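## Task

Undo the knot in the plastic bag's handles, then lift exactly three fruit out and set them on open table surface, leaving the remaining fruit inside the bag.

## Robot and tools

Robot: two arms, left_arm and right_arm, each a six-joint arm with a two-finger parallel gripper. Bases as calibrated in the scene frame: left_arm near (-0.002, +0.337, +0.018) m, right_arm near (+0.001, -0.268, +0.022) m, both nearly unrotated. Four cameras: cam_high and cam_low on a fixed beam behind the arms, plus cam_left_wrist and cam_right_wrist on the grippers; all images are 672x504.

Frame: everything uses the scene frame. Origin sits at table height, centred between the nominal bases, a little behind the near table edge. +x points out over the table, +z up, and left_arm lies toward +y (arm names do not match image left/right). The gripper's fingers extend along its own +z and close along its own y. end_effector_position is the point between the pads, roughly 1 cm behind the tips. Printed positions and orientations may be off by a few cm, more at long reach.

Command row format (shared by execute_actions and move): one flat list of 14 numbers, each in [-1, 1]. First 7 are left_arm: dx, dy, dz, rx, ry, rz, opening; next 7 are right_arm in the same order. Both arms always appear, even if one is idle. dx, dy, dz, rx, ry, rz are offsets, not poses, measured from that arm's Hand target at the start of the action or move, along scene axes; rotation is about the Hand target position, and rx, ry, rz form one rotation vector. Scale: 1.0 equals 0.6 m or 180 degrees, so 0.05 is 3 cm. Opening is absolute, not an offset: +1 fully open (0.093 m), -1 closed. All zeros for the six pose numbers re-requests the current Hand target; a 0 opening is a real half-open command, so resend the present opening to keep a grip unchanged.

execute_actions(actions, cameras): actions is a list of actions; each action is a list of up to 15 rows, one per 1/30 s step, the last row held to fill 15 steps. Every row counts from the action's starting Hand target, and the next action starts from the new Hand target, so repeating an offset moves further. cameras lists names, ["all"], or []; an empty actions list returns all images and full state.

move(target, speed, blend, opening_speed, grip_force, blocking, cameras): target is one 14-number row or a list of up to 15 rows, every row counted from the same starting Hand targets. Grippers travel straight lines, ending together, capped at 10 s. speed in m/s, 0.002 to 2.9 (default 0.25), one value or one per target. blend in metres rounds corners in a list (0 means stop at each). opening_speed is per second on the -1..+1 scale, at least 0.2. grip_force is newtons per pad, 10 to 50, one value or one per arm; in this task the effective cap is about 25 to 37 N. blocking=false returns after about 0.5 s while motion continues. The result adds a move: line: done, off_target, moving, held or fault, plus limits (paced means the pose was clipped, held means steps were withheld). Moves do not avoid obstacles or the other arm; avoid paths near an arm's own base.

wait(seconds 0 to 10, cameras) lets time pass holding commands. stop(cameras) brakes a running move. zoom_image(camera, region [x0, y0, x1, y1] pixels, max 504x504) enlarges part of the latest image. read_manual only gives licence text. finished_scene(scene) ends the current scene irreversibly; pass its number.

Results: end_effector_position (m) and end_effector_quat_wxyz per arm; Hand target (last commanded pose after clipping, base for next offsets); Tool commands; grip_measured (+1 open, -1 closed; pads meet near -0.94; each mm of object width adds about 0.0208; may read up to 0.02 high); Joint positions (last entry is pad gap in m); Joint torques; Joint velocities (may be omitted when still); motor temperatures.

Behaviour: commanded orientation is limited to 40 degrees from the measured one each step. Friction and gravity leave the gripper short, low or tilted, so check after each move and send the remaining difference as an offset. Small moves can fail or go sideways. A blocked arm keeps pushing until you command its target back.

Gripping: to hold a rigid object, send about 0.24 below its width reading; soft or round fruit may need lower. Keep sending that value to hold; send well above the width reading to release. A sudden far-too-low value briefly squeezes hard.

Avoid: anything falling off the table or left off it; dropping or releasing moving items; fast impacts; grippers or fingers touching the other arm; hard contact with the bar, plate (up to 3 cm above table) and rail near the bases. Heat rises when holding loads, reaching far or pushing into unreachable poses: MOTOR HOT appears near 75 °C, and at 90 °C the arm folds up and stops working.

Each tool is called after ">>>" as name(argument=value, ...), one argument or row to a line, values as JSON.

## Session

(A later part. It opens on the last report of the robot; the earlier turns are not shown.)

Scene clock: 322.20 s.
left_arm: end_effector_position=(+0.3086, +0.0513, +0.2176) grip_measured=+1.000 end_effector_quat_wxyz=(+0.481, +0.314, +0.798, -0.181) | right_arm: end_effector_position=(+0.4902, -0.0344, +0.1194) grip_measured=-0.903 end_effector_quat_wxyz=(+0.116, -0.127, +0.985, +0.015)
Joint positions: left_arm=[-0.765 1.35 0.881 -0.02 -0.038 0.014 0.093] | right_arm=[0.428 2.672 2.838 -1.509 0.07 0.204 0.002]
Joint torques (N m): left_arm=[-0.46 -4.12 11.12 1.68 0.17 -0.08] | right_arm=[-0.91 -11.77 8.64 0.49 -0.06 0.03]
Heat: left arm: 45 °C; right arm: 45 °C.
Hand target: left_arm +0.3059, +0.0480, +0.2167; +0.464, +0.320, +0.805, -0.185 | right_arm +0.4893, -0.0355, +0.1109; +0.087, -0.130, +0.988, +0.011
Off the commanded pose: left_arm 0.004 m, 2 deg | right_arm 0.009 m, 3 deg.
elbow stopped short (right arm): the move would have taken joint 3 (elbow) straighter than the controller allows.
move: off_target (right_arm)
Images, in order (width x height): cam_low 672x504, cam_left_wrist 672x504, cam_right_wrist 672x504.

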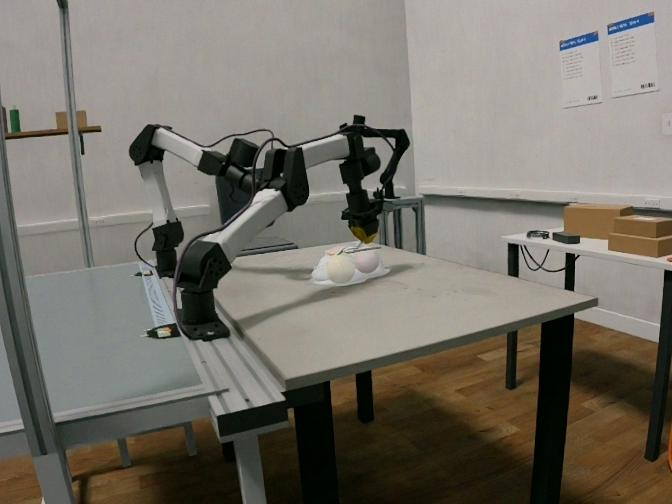

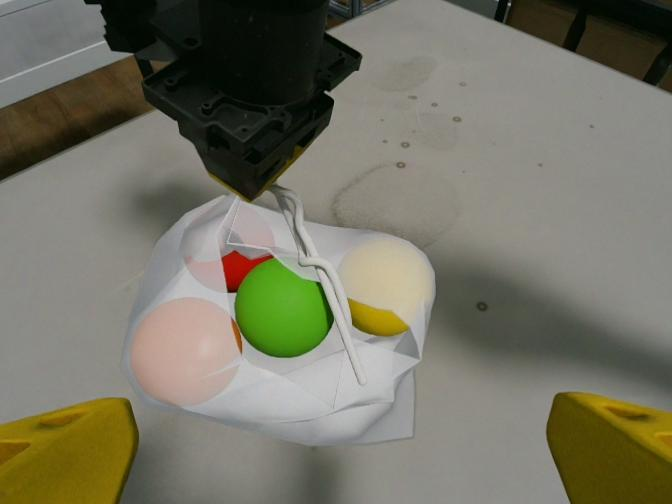

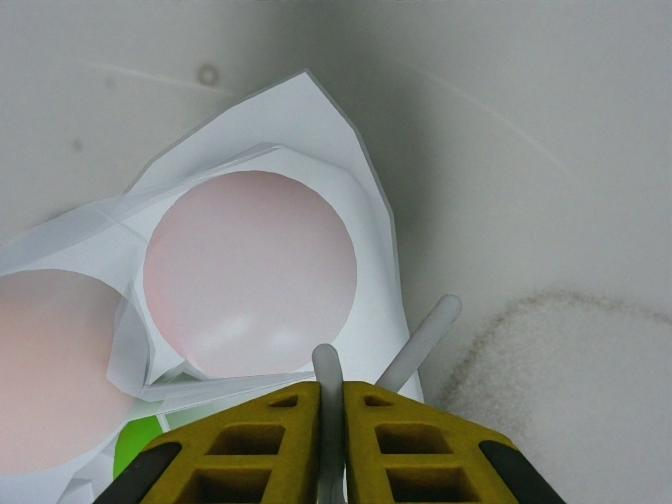

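>>> move(
  target=[0, 0, 0, 0, 0, 0, 1, 0.067, 0, 0.03, 0.0503, -0.1878, 0, -1],
  speed=0.06,
  cameras=["cam_left_wrist", "cam_right_wrist", "cam_low"],
)

Scene clock: 334.53 s.
left_arm: end_effector_position=(+0.3086, +0.0513, +0.2176) grip_measured=+1.000 end_effector_quat_wxyz=(+0.481, +0.314, +0.798, -0.181) | right_arm: end_effector_position=(+0.5230, -0.0327, +0.0976) grip_measured=-0.903 end_effector_quat_wxyz=(+0.343, -0.126, +0.930, +0.044)
Joint positions: left_arm=[-0.765 1.35 0.881 -0.02 -0.038 0.014 0.093] | right_arm=[0.428 2.196 1.685 -0.364 0.152 0.138 0.002]
Joint torques (N m): left_arm=[-0.5 -4.14 11.1 1.71 0.18 -0.1] | right_arm=[-0.72 -17.37 5.94 1.71 0.21 0.05]
Motor temperatures (°C): left_arm=[23 28 46 41 21 24 22] | right_arm=[25 52 38 29 24 27 24]
Heat: left arm: 46 °C; right arm: 52 °C.
Hand target: left_arm +0.3059, +0.0480, +0.2167; +0.464, +0.320, +0.805, -0.185 | right_arm +0.5296, -0.0355, +0.1290; +0.380, -0.121, +0.916, +0.049
Off the commanded pose: left_arm 0.004 m, 2 deg | right_arm 0.032 m, 5 deg.
move: off_target (right_arm)
Images, in order (width x height): cam_low 672x504, cam_left_wrist 672x504, cam_right_wrist 672x504.

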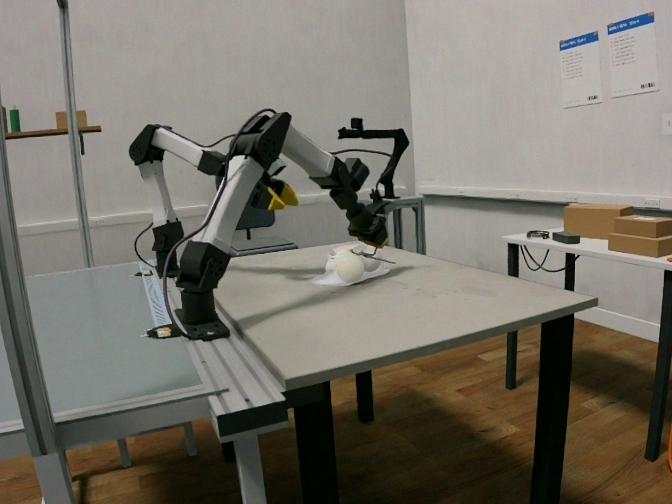

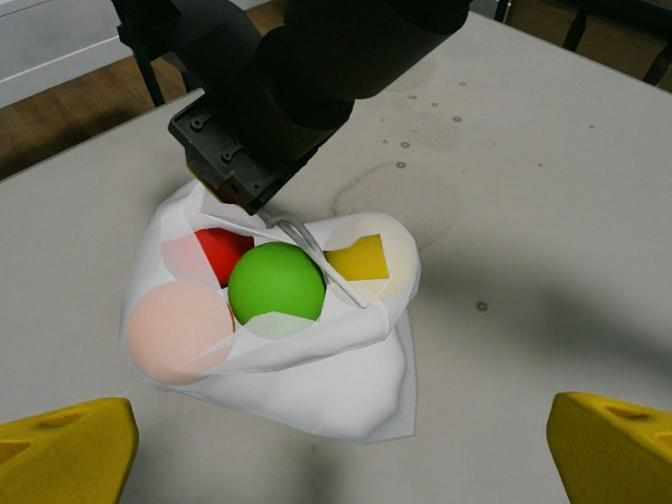

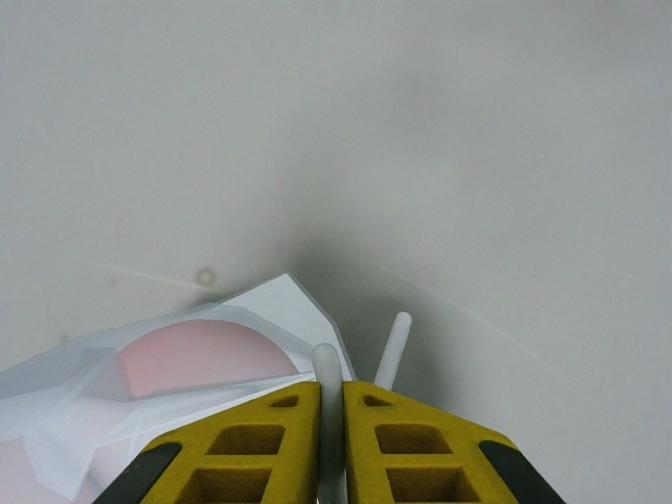

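>>> zoom_image(
  camera="cam_left_wrist",
  region=[180, 150, 430, 350],
)

>>> zoom_image(
  camera="cam_low",
  region=[290, 190, 430, 300],
)

Scaled by 2.016 from the camera's 672x504 image, which has a finer 960x720 frame.

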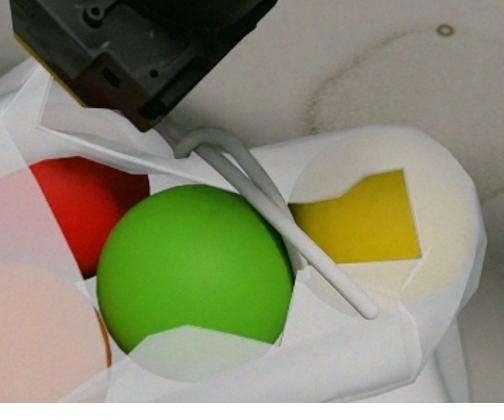

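Scaled by 3.600 from the camera's 672x504 image, which has a finer 960x720 frame.

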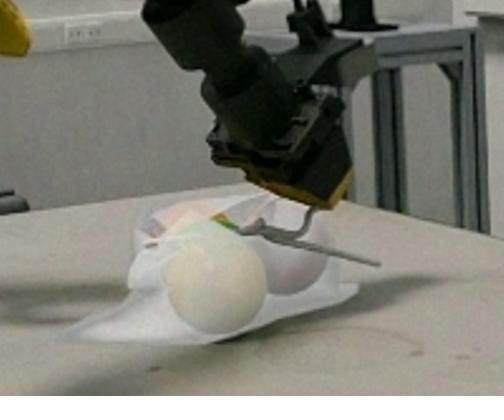

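>>> move(
  target=[0, 0, 0, 0, 0, 0, 1, 0.1, 0, 0.02, 0.0144, -0.0537, 0, -1],
  speed=0.06,
  cameras=["cam_left_wrist", "cam_right_wrist", "cam_low"],
)

>>> zoom_image(
  camera="cam_left_wrist",
  region=[120, 100, 430, 350],
)

Scene clock: 347.73 s.
left_arm: end_effector_position=(+0.3086, +0.0513, +0.2176) grip_measured=+1.000 end_effector_quat_wxyz=(+0.481, +0.314, +0.798, -0.181) | right_arm: end_effector_position=(+0.5748, -0.0401, +0.1335) grip_measured=-0.903 end_effector_quat_wxyz=(+0.436, -0.116, +0.891, +0.052)
Joint positions: left_arm=[-0.765 1.35 0.881 -0.02 -0.038 0.014 0.093] | right_arm=[0.38 2.235 1.753 -0.186 0.152 0.08 0.002]
Joint torques (N m): left_arm=[-0.5 -4.14 11.15 1.7 0.2 -0.1] | right_arm=[-0.73 -10.91 10.71 2.05 0.01 0.05]
Motor temperatures (°C): left_arm=[23 28 46 41 21 24 22] | right_arm=[25 59 38 32 24 27 24]
Heat: left arm: 46 °C; right arm: 59 °C.
Hand target: left_arm +0.3059, +0.0480, +0.2167; +0.464, +0.320, +0.805, -0.185 | right_arm +0.5895, -0.0354, +0.1408; +0.458, -0.116, +0.879, +0.060
Off the commanded pose: left_arm 0.004 m, 2 deg | right_arm 0.017 m, 3 deg.
move: off_target (right_arm)
Images, in order (width x height): cam_low 672x504, cam_left_wrist 672x504, cam_right_wrist 672x504.

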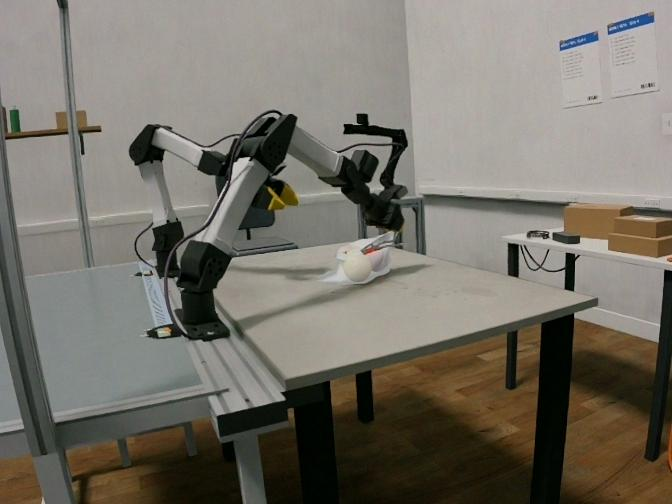

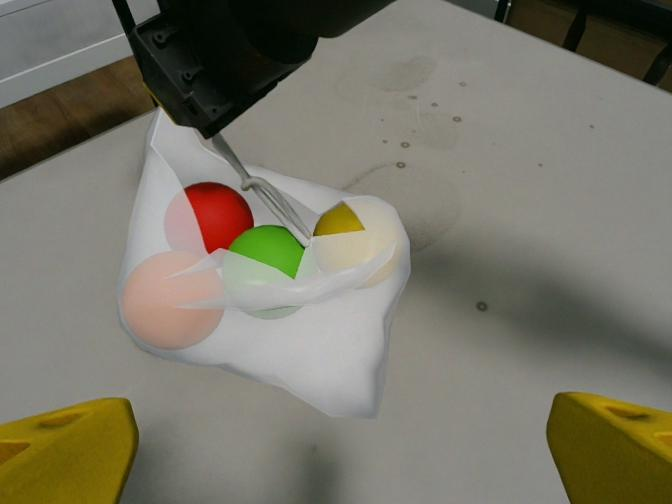

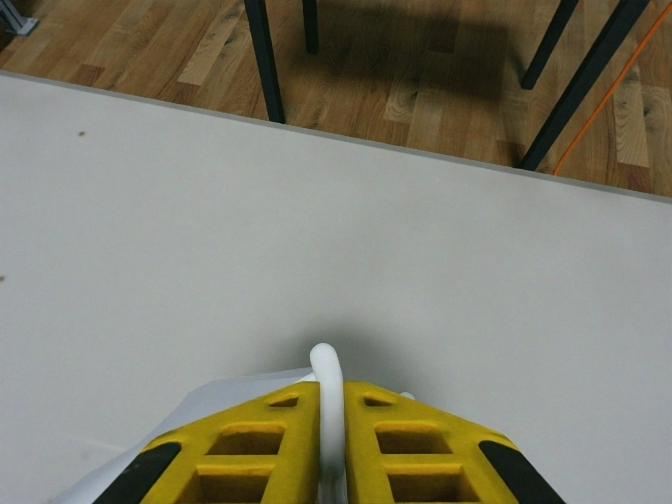

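Scaled by 1.626 from the camera's 672x504 image, which has a finer 960x720 frame.

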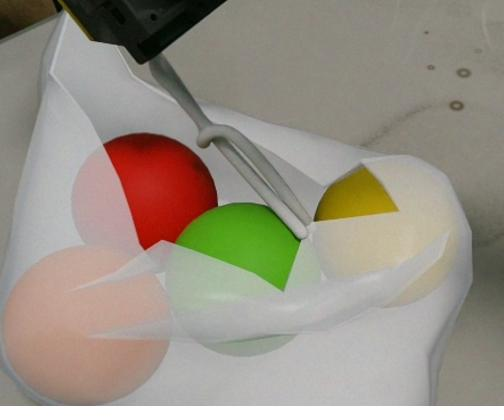

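>>> zoom_image(
  camera="cam_left_wrist",
  region=[200, 120, 350, 280],
)

>>> zoom_image(
  camera="cam_low",
  region=[310, 180, 430, 300],
)

Scaled by 3.150 from the camera's 672x504 image, which has a finer 960x720 frame.

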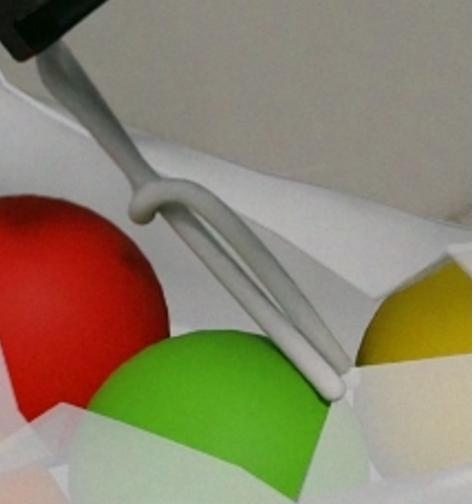

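Scaled by 4.200 from the camera's 672x504 image, which has a finer 960x720 frame.

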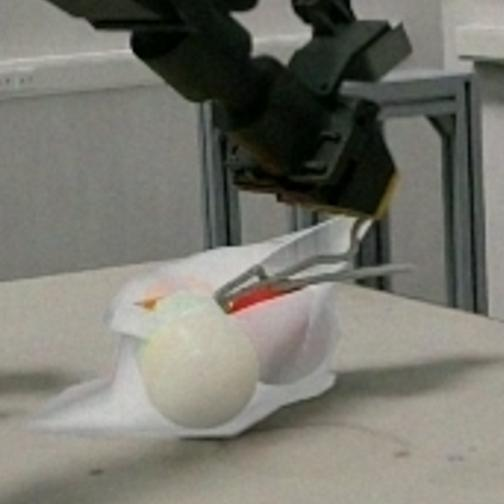

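>>> move(
  target=[0, 0, 0, 0, 0, 0, 1, 0.05, 0, 0.08, 0, 0, 0, -1],
  speed=0.08,
  cameras=["cam_left_wrist", "cam_low"],
)

>>> zoom_image(
  camera="cam_left_wrist",
  region=[120, 80, 430, 330],
)

Scene clock: 377.10 s.
left_arm: end_effector_position=(+0.3086, +0.0513, +0.2176) grip_measured=+1.000 end_effector_quat_wxyz=(+0.481, +0.314, +0.798, -0.181) | right_arm: end_effector_position=(+0.6173, -0.0348, +0.1984) grip_measured=-0.903 end_effector_quat_wxyz=(+0.472, -0.109, +0.873, +0.062)
Joint positions: left_arm=[-0.765 1.35 0.881 -0.02 -0.038 0.014 0.093] | right_arm=[0.359 2.345 2.132 -0.369 0.135 0.068 0.002]
Joint torques (N m): left_arm=[-0.44 -4.18 11.12 1.7 0.18 -0.06] | right_arm=[-0.87 -11.81 10.78 1.39 -0.05 0.01]
Motor temperatures (°C): left_arm=[23 28 47 41 21 24 22] | right_arm=[25 55 42 36 24 27 25]
Heat: left arm: 47 °C; right arm: 55 °C.
Hand target: left_arm +0.3059, +0.0480, +0.2167; +0.464, +0.320, +0.805, -0.185 | right_arm +0.6195, -0.0355, +0.1889; +0.458, -0.116, +0.879, +0.060
Off the commanded pose: left_arm 0.004 m, 2 deg | right_arm 0.010 m, 2 deg.
move: done
Images, in order (width x height): cam_low 672x504, cam_left_wrist 672x504.

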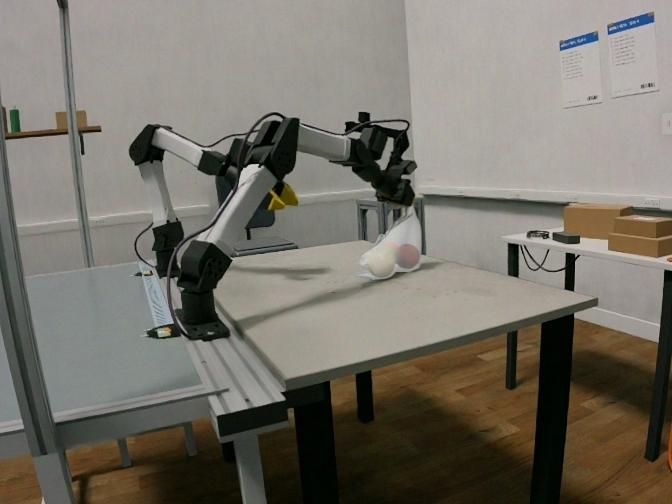

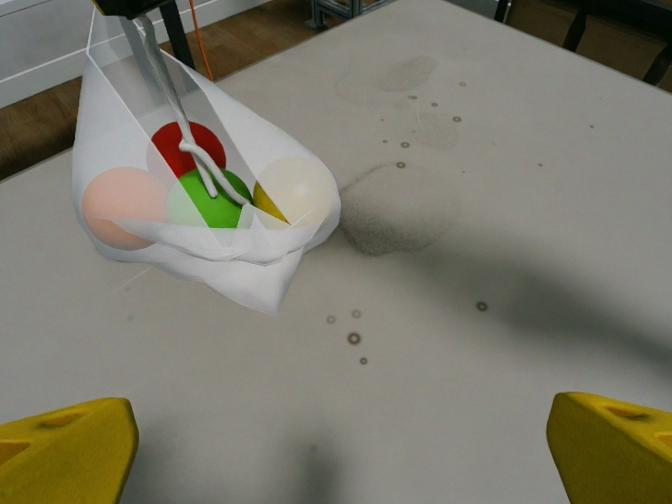

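Scaled by 1.626 from the camera's 672x504 image, which has a finer 960x720 frame.

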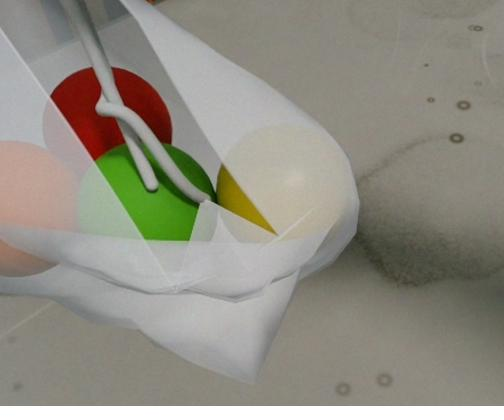

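>>> zoom_image(
  camera="cam_low",
  region=[330, 150, 450, 290],
)

>>> zoom_image(
  camera="cam_left_wrist",
  region=[70, 0, 330, 260],
)

Scaled by 3.600 from the camera's 672x504 image, which has a finer 960x720 frame.

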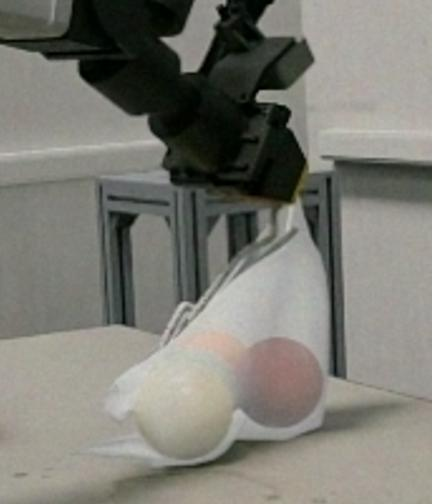

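Scaled by 1.938 from the camera's 672x504 image, which has a finer 960x720 frame.

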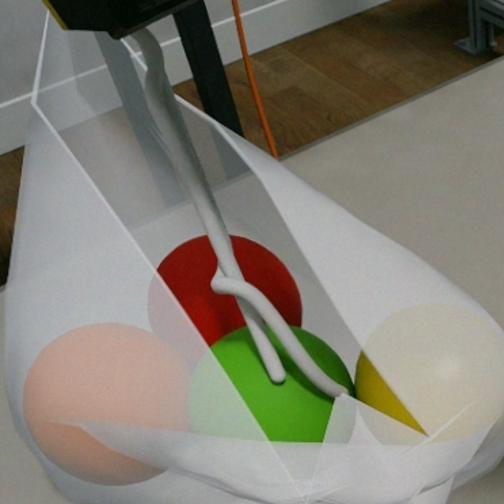

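>>> move(
  target=[0.2068, -0.08, -0.1695, -0.0343, -0.0583, 0.1407, -0.3, 0, 0, 0, 0, 0, 0, -1],
  speed=0.2,
  cameras=["cam_left_wrist", "cam_low", "cam_high"],
)

Scene clock: 442.17 s.
left_arm: end_effector_position=(+0.4233, +0.0097, +0.1018) grip_measured=-0.298 end_effector_quat_wxyz=(+0.558, +0.144, +0.814, -0.077) | right_arm: end_effector_position=(+0.6172, -0.0349, +0.1983) grip_measured=-0.903 end_effector_quat_wxyz=(+0.472, -0.109, +0.873, +0.062)
Joint positions: left_arm=[-0.796 2.048 1.052 0.585 -0.456 -0.137 0.031] | right_arm=[0.359 2.345 2.132 -0.37 0.135 0.068 0.002]
Joint torques (N m): left_arm=[-0.83 -7.9 9.24 2.74 -0.36 -0.11] | right_arm=[-0.91 -11.85 11.02 1.39 -0.04 0]
Heat: left arm: 49 °C; right arm: 51 °C.
Hand target: left_arm +0.4300, +0.0000, +0.1151; +0.581, +0.126, +0.799, -0.091 | right_arm +0.6195, -0.0355, +0.1889; +0.458, -0.116, +0.879, +0.060
Off the commanded pose: left_arm 0.018 m, 4 deg | right_arm 0.010 m, 2 deg.
move: off_target (left_arm)
Images, in order (width x height): cam_high 672x504, cam_low 672x504, cam_left_wrist 672x504.

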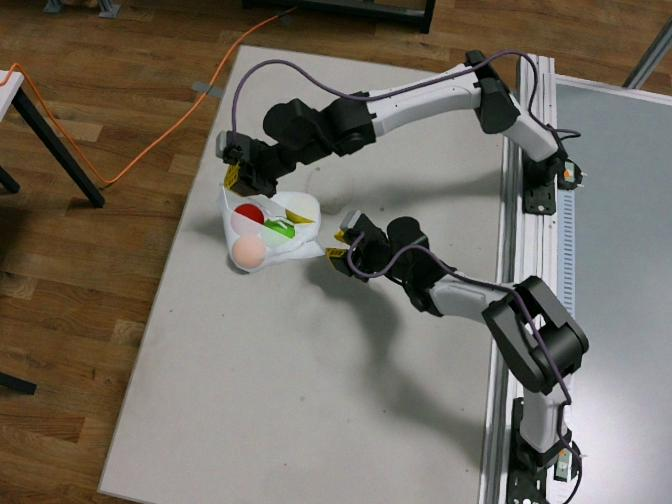

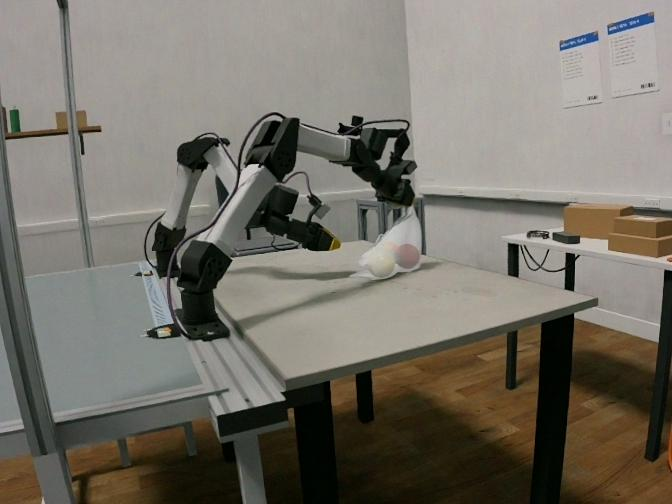

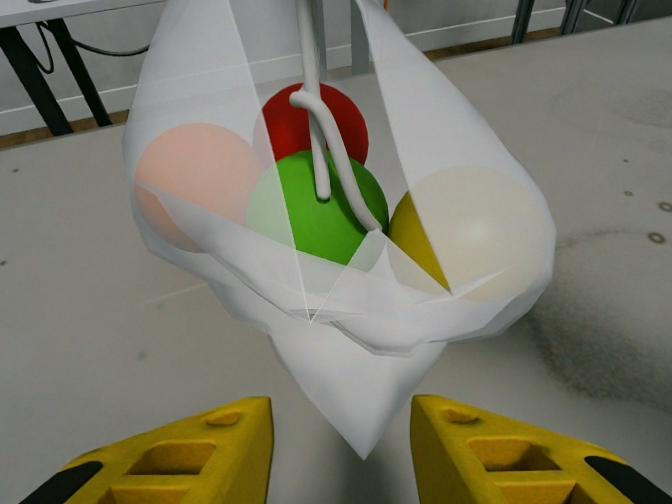

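>>> zoom_image(
  camera="cam_left_wrist",
  region=[240, 0, 440, 260],
)

Scaled by 1.938 from the camera's 672x504 image, which has a finer 960x720 frame.

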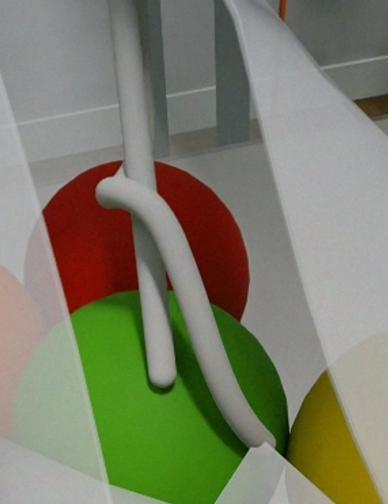

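>>> move(
  target=[0.075, -0.05, -0.01, 0, 0, 0, -0.3, 0, 0, 0, 0, 0, 0, -1],
  speed=0.12,
  cameras=["cam_left_wrist"],
)

Scene clock: 466.13 s.
left_arm: end_effector_position=(+0.4717, -0.0270, +0.1145) grip_measured=-0.298 end_effector_quat_wxyz=(+0.589, +0.121, +0.793, -0.094) | right_arm: end_effector_position=(+0.6172, -0.0349, +0.1983) grip_measured=-0.903 end_effector_quat_wxyz=(+0.472, -0.109, +0.873, +0.062)
Joint positions: left_arm=[-0.781 2.221 1.318 0.585 -0.457 -0.137 0.031] | right_arm=[0.359 2.345 2.132 -0.37 0.135 0.068 0.002]
Joint torques (N m): left_arm=[-0.16 -9.21 9.78 1.92 -0.05 0.02] | right_arm=[-0.85 -11.85 10.82 1.38 -0.04 0.04]
Motor temperatures (°C): left_arm=[23 30 51 47 21 24 22] | right_arm=[24 52 47 35 24 26 25]
Heat: left arm: 51 °C; right arm: 52 °C.
Hand target: left_arm +0.4750, -0.0299, +0.1089; +0.581, +0.126, +0.799, -0.091 | right_arm +0.6195, -0.0355, +0.1889; +0.458, -0.116, +0.879, +0.060
Off the commanded pose: left_arm 0.007 m, 1 deg | right_arm 0.010 m, 2 deg.
move: done
Images, in order (width x height): cam_left_wrist 672x504.

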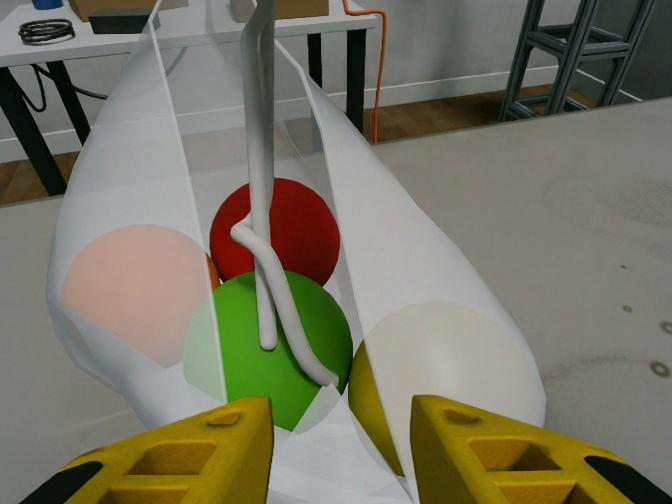

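>>> zoom_image(
  camera="cam_left_wrist",
  region=[200, 180, 420, 420],
)

Scaled by 2.100 from the camera's 672x504 image, which has a finer 960x720 frame.

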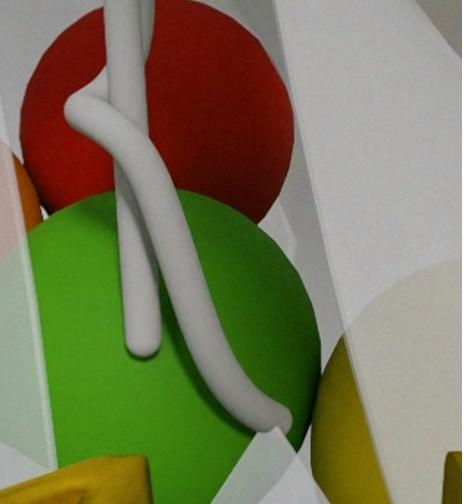

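>>> move(
  target=[0.0233, -0.004, -0.0216, 0, 0, 0, -0.5, 0, 0, 0, 0, 0, 0, -1],
  speed=0.08,
  cameras=["cam_left_wrist"],
)

Scene clock: 525.67 s.
left_arm: end_effector_position=(+0.4855, -0.0274, +0.0986) grip_measured=-0.498 end_effector_quat_wxyz=(+0.585, +0.117, +0.797, -0.089) | right_arm: end_effector_position=(+0.6172, -0.0349, +0.1983) grip_measured=-0.903 end_effector_quat_wxyz=(+0.472, -0.109, +0.873, +0.062)
Joint positions: left_arm=[-0.763 2.288 1.373 0.585 -0.452 -0.137 0.021] | right_arm=[0.359 2.345 2.132 -0.37 0.135 0.068 0.002]
Joint torques (N m): left_arm=[-0.01 -9.66 9.69 2.04 0.12 0.1] | right_arm=[-0.73 -11.89 10.81 1.38 -0.02 0.08]
Motor temperatures (°C): left_arm=[23 36 48 44 21 24 22] | right_arm=[24 54 48 35 24 26 25]
Heat: left arm: 48 °C; right arm: 54 °C.
Hand target: left_arm +0.4890, -0.0322, +0.0961; +0.581, +0.126, +0.799, -0.091 | right_arm +0.6195, -0.0355, +0.1889; +0.458, -0.116, +0.879, +0.060
Off the commanded pose: left_arm 0.007 m, 1 deg | right_arm 0.010 m, 2 deg.
move: done
Images, in order (width x height): cam_left_wrist 672x504.

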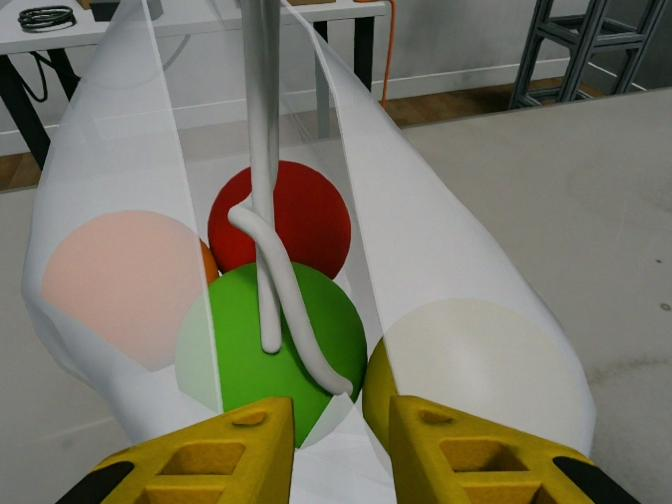

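>>> move(
  target=[0.0262, -0.0085, -0.018, 0, 0, 0, -0.5, 0, 0, 0, 0, 0, 0, -1],
  speed=0.06,
  cameras=["cam_left_wrist"],
)

Scene clock: 533.40 s.
left_arm: end_effector_position=(+0.5016, -0.0332, +0.0901) grip_measured=-0.498 end_effector_quat_wxyz=(+0.588, +0.114, +0.795, -0.092) | right_arm: end_effector_position=(+0.6172, -0.0349, +0.1983) grip_measured=-0.903 end_effector_quat_wxyz=(+0.472, -0.109, +0.873, +0.062)
Joint positions: left_arm=[-0.749 2.357 1.453 0.585 -0.437 -0.137 0.021] | right_arm=[0.359 2.345 2.132 -0.37 0.135 0.068 0.002]
Joint torques (N m): left_arm=[0.05 -10.13 9.73 1.98 0.11 0.15] | right_arm=[-0.68 -11.81 10.8 1.37 -0.03 0.04]
Heat: left arm: 48 °C; right arm: 54 °C.
Hand target: left_arm +0.5048, -0.0373, +0.0853; +0.581, +0.126, +0.799, -0.091 | right_arm +0.6195, -0.0355, +0.1889; +0.458, -0.116, +0.879, +0.060
Off the commanded pose: left_arm 0.007 m, 2 deg | right_arm 0.010 m, 2 deg.
move: done
Images, in order (width x height): cam_left_wrist 672x504.

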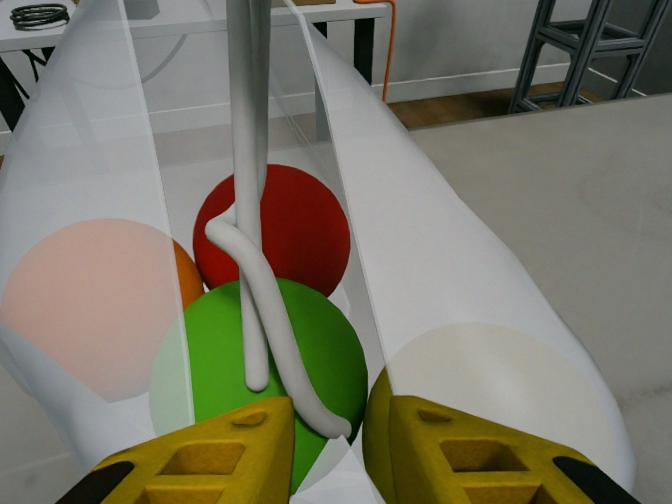

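>>> move(
  target=[0, 0, 0, 0, 0, 0, -1, 0, 0, 0, 0, 0, 0, -1],
  speed=0.05,
  opening_speed=0.5,
  cameras=["cam_left_wrist", "cam_low"],
)

Scene clock: 539.33 s.
left_arm: end_effector_position=(+0.5015, -0.0333, +0.0901) grip_measured=-0.987 end_effector_quat_wxyz=(+0.588, +0.114, +0.795, -0.093) | right_arm: end_effector_position=(+0.6172, -0.0349, +0.1983) grip_measured=-0.903 end_effector_quat_wxyz=(+0.472, -0.109, +0.873, +0.062)
Joint positions: left_arm=[-0.749 2.357 1.453 0.585 -0.437 -0.137 0] | right_arm=[0.359 2.345 2.132 -0.37 0.135 0.068 0.002]
Joint torques (N m): left_arm=[0.05 -10.03 9.73 1.96 0.09 0.16] | right_arm=[-0.75 -11.73 10.82 1.36 -0.07 0.04]
Heat: left arm: 48 °C; right arm: 54 °C.
Hand target: left_arm +0.5048, -0.0373, +0.0853; +0.581, +0.126, +0.799, -0.091 | right_arm +0.6195, -0.0355, +0.1889; +0.458, -0.116, +0.879, +0.060
Off the commanded pose: left_arm 0.007 m, 2 deg | right_arm 0.010 m, 2 deg.
move: done
Images, in order (width x height): cam_low 672x504, cam_left_wrist 672x504.

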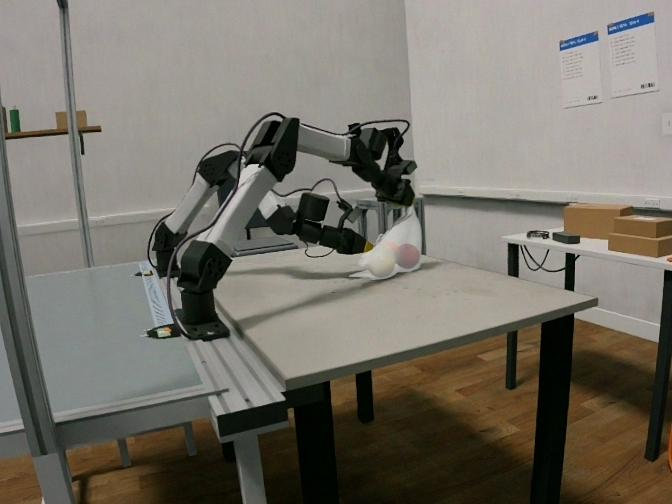

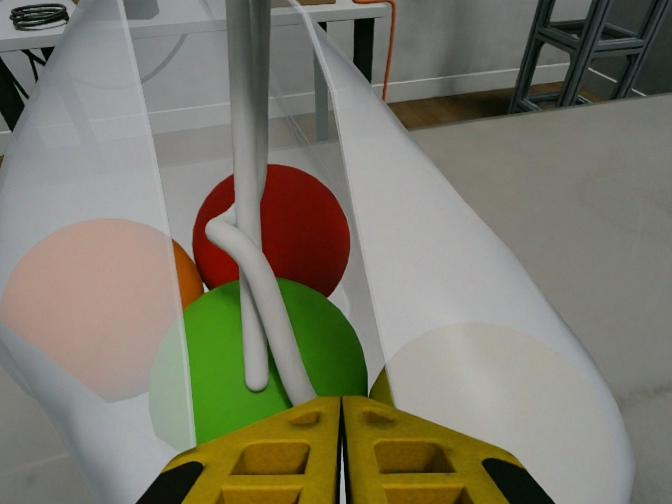

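>>> move(
  target=[0, 0, 0, 0, 0, 0, -0.5, 0, 0, 0, 0, 0, 0, -1],
  speed=0.05,
)

>>> move(
  target=[0.013, -0.004, -0.026, 0, 0, 0, -0.5, 0, 0, 0, 0, 0, 0, -1],
  speed=0.06,
  cameras=["cam_left_wrist"],
)

>>> zoom_image(
  camera="cam_left_wrist",
  region=[230, 330, 430, 504],
)

Scene clock: 546.63 s.
left_arm: end_effector_position=(+0.5015, -0.0333, +0.0901) grip_measured=-0.502 end_effector_quat_wxyz=(+0.588, +0.114, +0.795, -0.093) | right_arm: end_effector_position=(+0.6172, -0.0349, +0.1983) grip_measured=-0.903 end_effector_quat_wxyz=(+0.472, -0.109, +0.873, +0.062)
Joint positions: left_arm=[-0.749 2.357 1.453 0.585 -0.437 -0.137 0.021] | right_arm=[0.359 2.345 2.132 -0.37 0.135 0.068 0.002]
Joint torques (N m): left_arm=[0.08 -10.03 9.74 1.97 0.09 0.16] | right_arm=[-0.91 -11.75 10.89 1.4 -0.04 0.05]
Heat: left arm: 48 °C; right arm: 54 °C.
Hand target: left_arm +0.5048, -0.0373, +0.0853; +0.581, +0.126, +0.799, -0.091 | right_arm +0.6196, -0.0355, +0.1889; +0.458, -0.116, +0.879, +0.060
Off the commanded pose: left_arm 0.007 m, 2 deg | right_arm 0.010 m, 2 deg.
move: done

Scene clock: 547.47 s.
left_arm: end_effector_position=(+0.5088, -0.0350, +0.0731) grip_measured=-0.502 end_effector_quat_wxyz=(+0.583, +0.116, +0.799, -0.089) | right_arm: end_effector_position=(+0.6171, -0.0348, +0.1982) grip_measured=-0.903 end_effector_quat_wxyz=(+0.472, -0.110, +0.873, +0.062)
Joint positions: left_arm=[-0.741 2.412 1.494 0.585 -0.431 -0.136 0.021] | right_arm=[0.359 2.345 2.132 -0.37 0.135 0.068 0.002]
Joint torques (N m): left_arm=[0.02 -10.07 9.52 2.15 0.13 0.18] | right_arm=[-0.85 -11.71 10.85 1.39 -0.06 0.07]
Heat: left arm: 48 °C; right arm: 54 °C.
Hand target: left_arm +0.5125, -0.0397, +0.0697; +0.581, +0.126, +0.799, -0.091 | right_arm +0.6195, -0.0354, +0.1888; +0.458, -0.116, +0.879, +0.060
Off the commanded pose: left_arm 0.007 m, 1 deg | right_arm 0.010 m, 2 deg.
move: done
Images, in order (width x height): cam_left_wrist 672x504.

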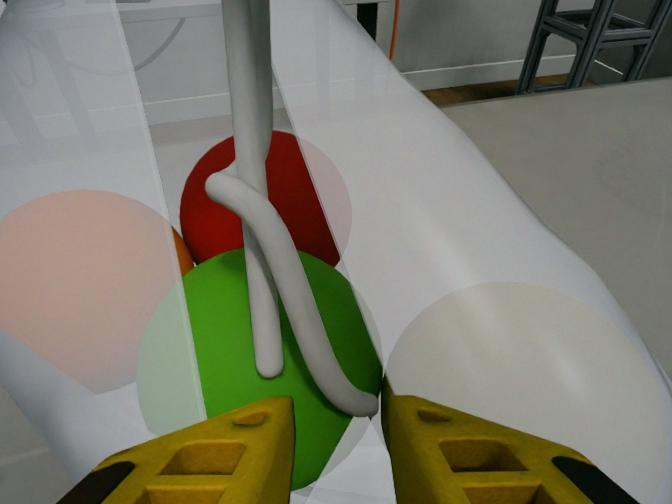

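Scaled by 2.520 from the camera's 672x504 image, which has a finer 960x720 frame.

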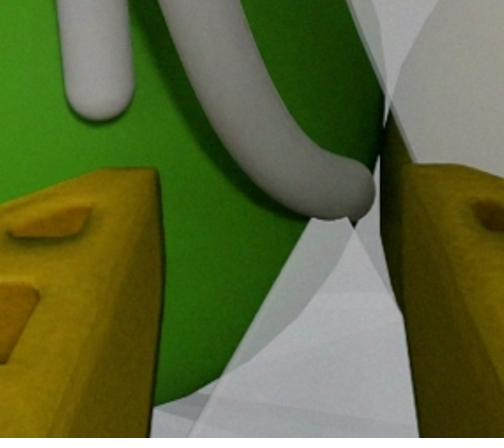

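>>> move(
  target=[0.016, -0.01, -0.005, 0, 0, 0, -0.5, 0, 0, 0, 0, 0, 0, -1],
  speed=0.05,
  cameras=["cam_left_wrist"],
)

>>> zoom_image(
  camera="cam_left_wrist",
  region=[230, 330, 430, 504],
)

Scene clock: 558.07 s.
left_arm: end_effector_position=(+0.5190, -0.0429, +0.0752) grip_measured=-0.502 end_effector_quat_wxyz=(+0.591, +0.112, +0.793, -0.095) | right_arm: end_effector_position=(+0.6171, -0.0348, +0.1982) grip_measured=-0.903 end_effector_quat_wxyz=(+0.472, -0.110, +0.873, +0.062)
Joint positions: left_arm=[-0.738 2.453 1.56 0.585 -0.426 -0.135 0.021] | right_arm=[0.359 2.345 2.132 -0.37 0.135 0.068 0.002]
Joint torques (N m): left_arm=[0.09 -10.28 9.78 1.94 0.1 0.2] | right_arm=[-0.79 -11.69 11 1.37 -0.02 0]
Motor temperatures (°C): left_arm=[23 38 50 45 21 24 22] | right_arm=[24 55 49 35 24 26 25]
Heat: left arm: 50 °C; right arm: 55 °C.
Hand target: left_arm +0.5222, -0.0457, +0.0667; +0.581, +0.126, +0.799, -0.091 | right_arm +0.6195, -0.0354, +0.1888; +0.458, -0.116, +0.879, +0.060
Off the commanded pose: left_arm 0.010 m, 2 deg | right_arm 0.010 m, 2 deg.
move: done
Images, in order (width x height): cam_left_wrist 672x504.

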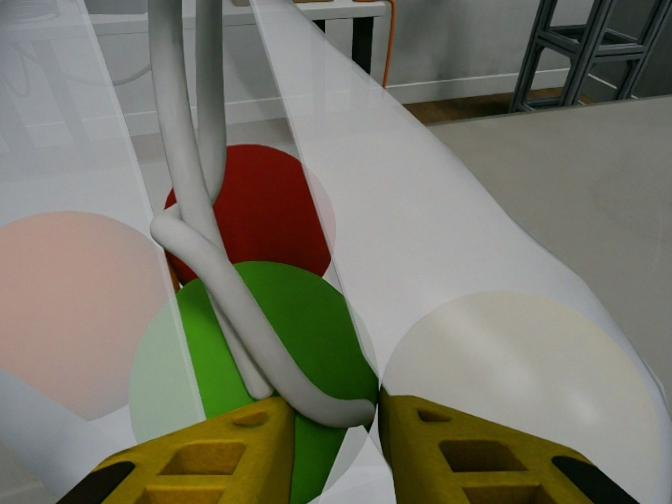

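Scaled by 2.520 from the camera's 672x504 image, which has a finer 960x720 frame.

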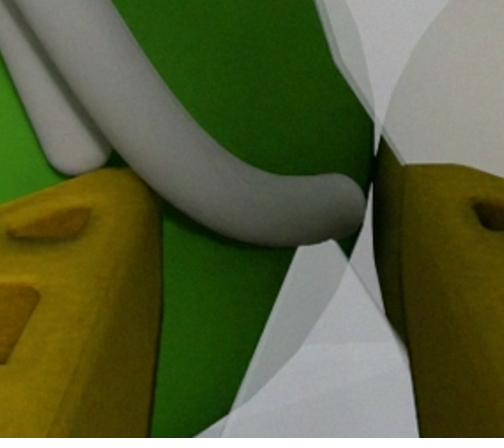

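>>> move(
  target=[0, 0, 0, 0, 0, 0, -1, 0, 0, 0, 0, 0, 0, -1],
  speed=0.05,
  opening_speed=0.5,
  cameras=["cam_left_wrist"],
)

>>> zoom_image(
  camera="cam_left_wrist",
  region=[180, 300, 430, 504],
)

Scene clock: 567.50 s.
left_arm: end_effector_position=(+0.5188, -0.0436, +0.0752) grip_measured=-0.934 end_effector_quat_wxyz=(+0.590, +0.114, +0.793, -0.097) | right_arm: end_effector_position=(+0.6171, -0.0348, +0.1982) grip_measured=-0.903 end_effector_quat_wxyz=(+0.472, -0.110, +0.873, +0.062)
Joint positions: left_arm=[-0.738 2.453 1.56 0.585 -0.421 -0.134 0] | right_arm=[0.359 2.345 2.132 -0.37 0.135 0.068 0.002]
Joint torques (N m): left_arm=[0.09 -10.29 9.78 1.93 0.05 0.18] | right_arm=[-0.83 -11.74 10.86 1.39 -0.03 0.05]
Motor temperatures (°C): left_arm=[23 40 49 45 21 24 22] | right_arm=[24 55 49 35 24 26 25]
Heat: left arm: 49 °C; right arm: 55 °C.
Hand target: left_arm +0.5221, -0.0458, +0.0667; +0.581, +0.126, +0.799, -0.091 | right_arm +0.6195, -0.0354, +0.1888; +0.458, -0.116, +0.879, +0.060
Off the commanded pose: left_arm 0.009 m, 2 deg | right_arm 0.010 m, 2 deg.
move: done
Images, in order (width x height): cam_left_wrist 672x504.

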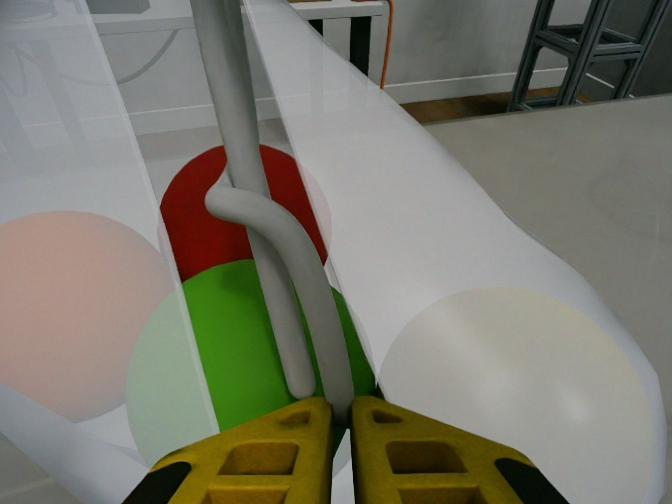

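Scaled by 2.016 from the camera's 672x504 image, which has a finer 960x720 frame.

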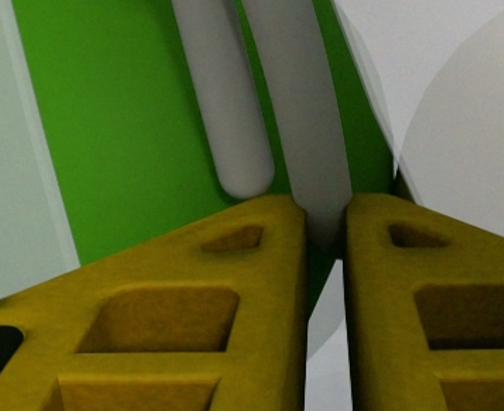

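>>> move(
  target=[-0.09, 0.01, 0.015, 0, 0, 0, -1, 0, 0, 0, 0, 0, 0, -1],
  speed=0.06,
  cameras=["cam_left_wrist", "cam_low"],
)

>>> zoom_image(
  camera="cam_left_wrist",
  region=[120, 0, 430, 420],
)

Scene clock: 573.30 s.
left_arm: end_effector_position=(+0.4673, -0.0365, +0.0470) grip_measured=-0.934 end_effector_quat_wxyz=(+0.554, +0.147, +0.816, -0.074) | right_arm: end_effector_position=(+0.6169, -0.0349, +0.1978) grip_measured=-0.903 end_effector_quat_wxyz=(+0.471, -0.110, +0.873, +0.062)
Joint positions: left_arm=[-0.796 2.367 1.357 0.587 -0.456 -0.134 0] | right_arm=[0.359 2.345 2.132 -0.372 0.135 0.068 0.002]
Joint torques (N m): left_arm=[-0.79 -13.83 5.64 2.68 -0.36 -0.09] | right_arm=[-0.91 -11.79 10.84 1.38 -0.06 0.03]
Motor temperatures (°C): left_arm=[23 41 48 45 21 24 22] | right_arm=[24 55 49 35 24 26 25]
Heat: left arm: 48 °C; right arm: 55 °C.
Hand target: left_arm +0.4682, -0.0397, +0.0756; +0.581, +0.126, +0.799, -0.091 | right_arm +0.6195, -0.0355, +0.1888; +0.458, -0.116, +0.879, +0.060
Off the commanded pose: left_arm 0.029 m, 5 deg | right_arm 0.009 m, 2 deg.
move: off_target (left_arm)
Images, in order (width x height): cam_low 672x504, cam_left_wrist 672x504.

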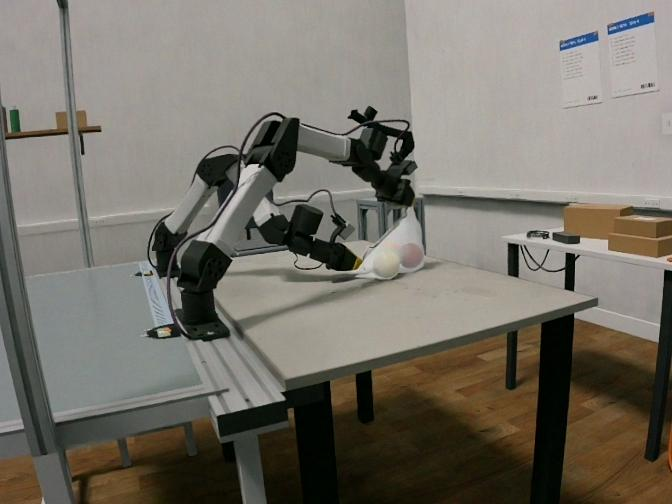

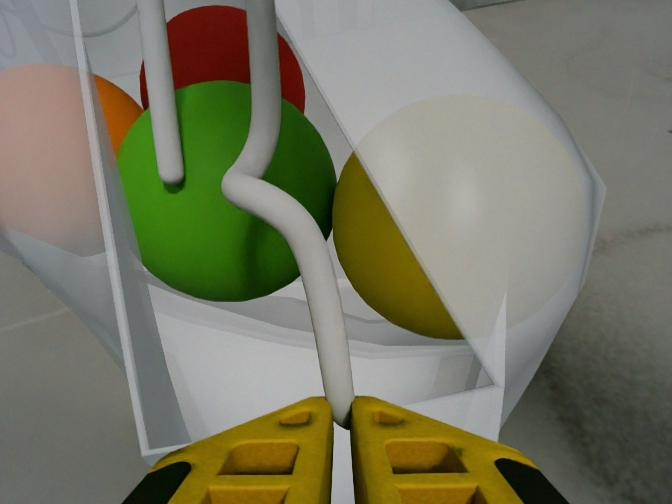

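Scaled by 1.200 from the camera's 672x504 image, which has a finer 960x720 frame.

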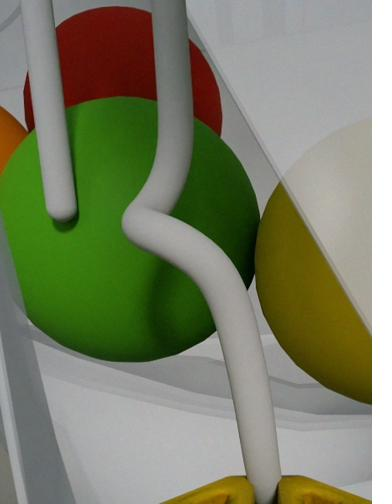

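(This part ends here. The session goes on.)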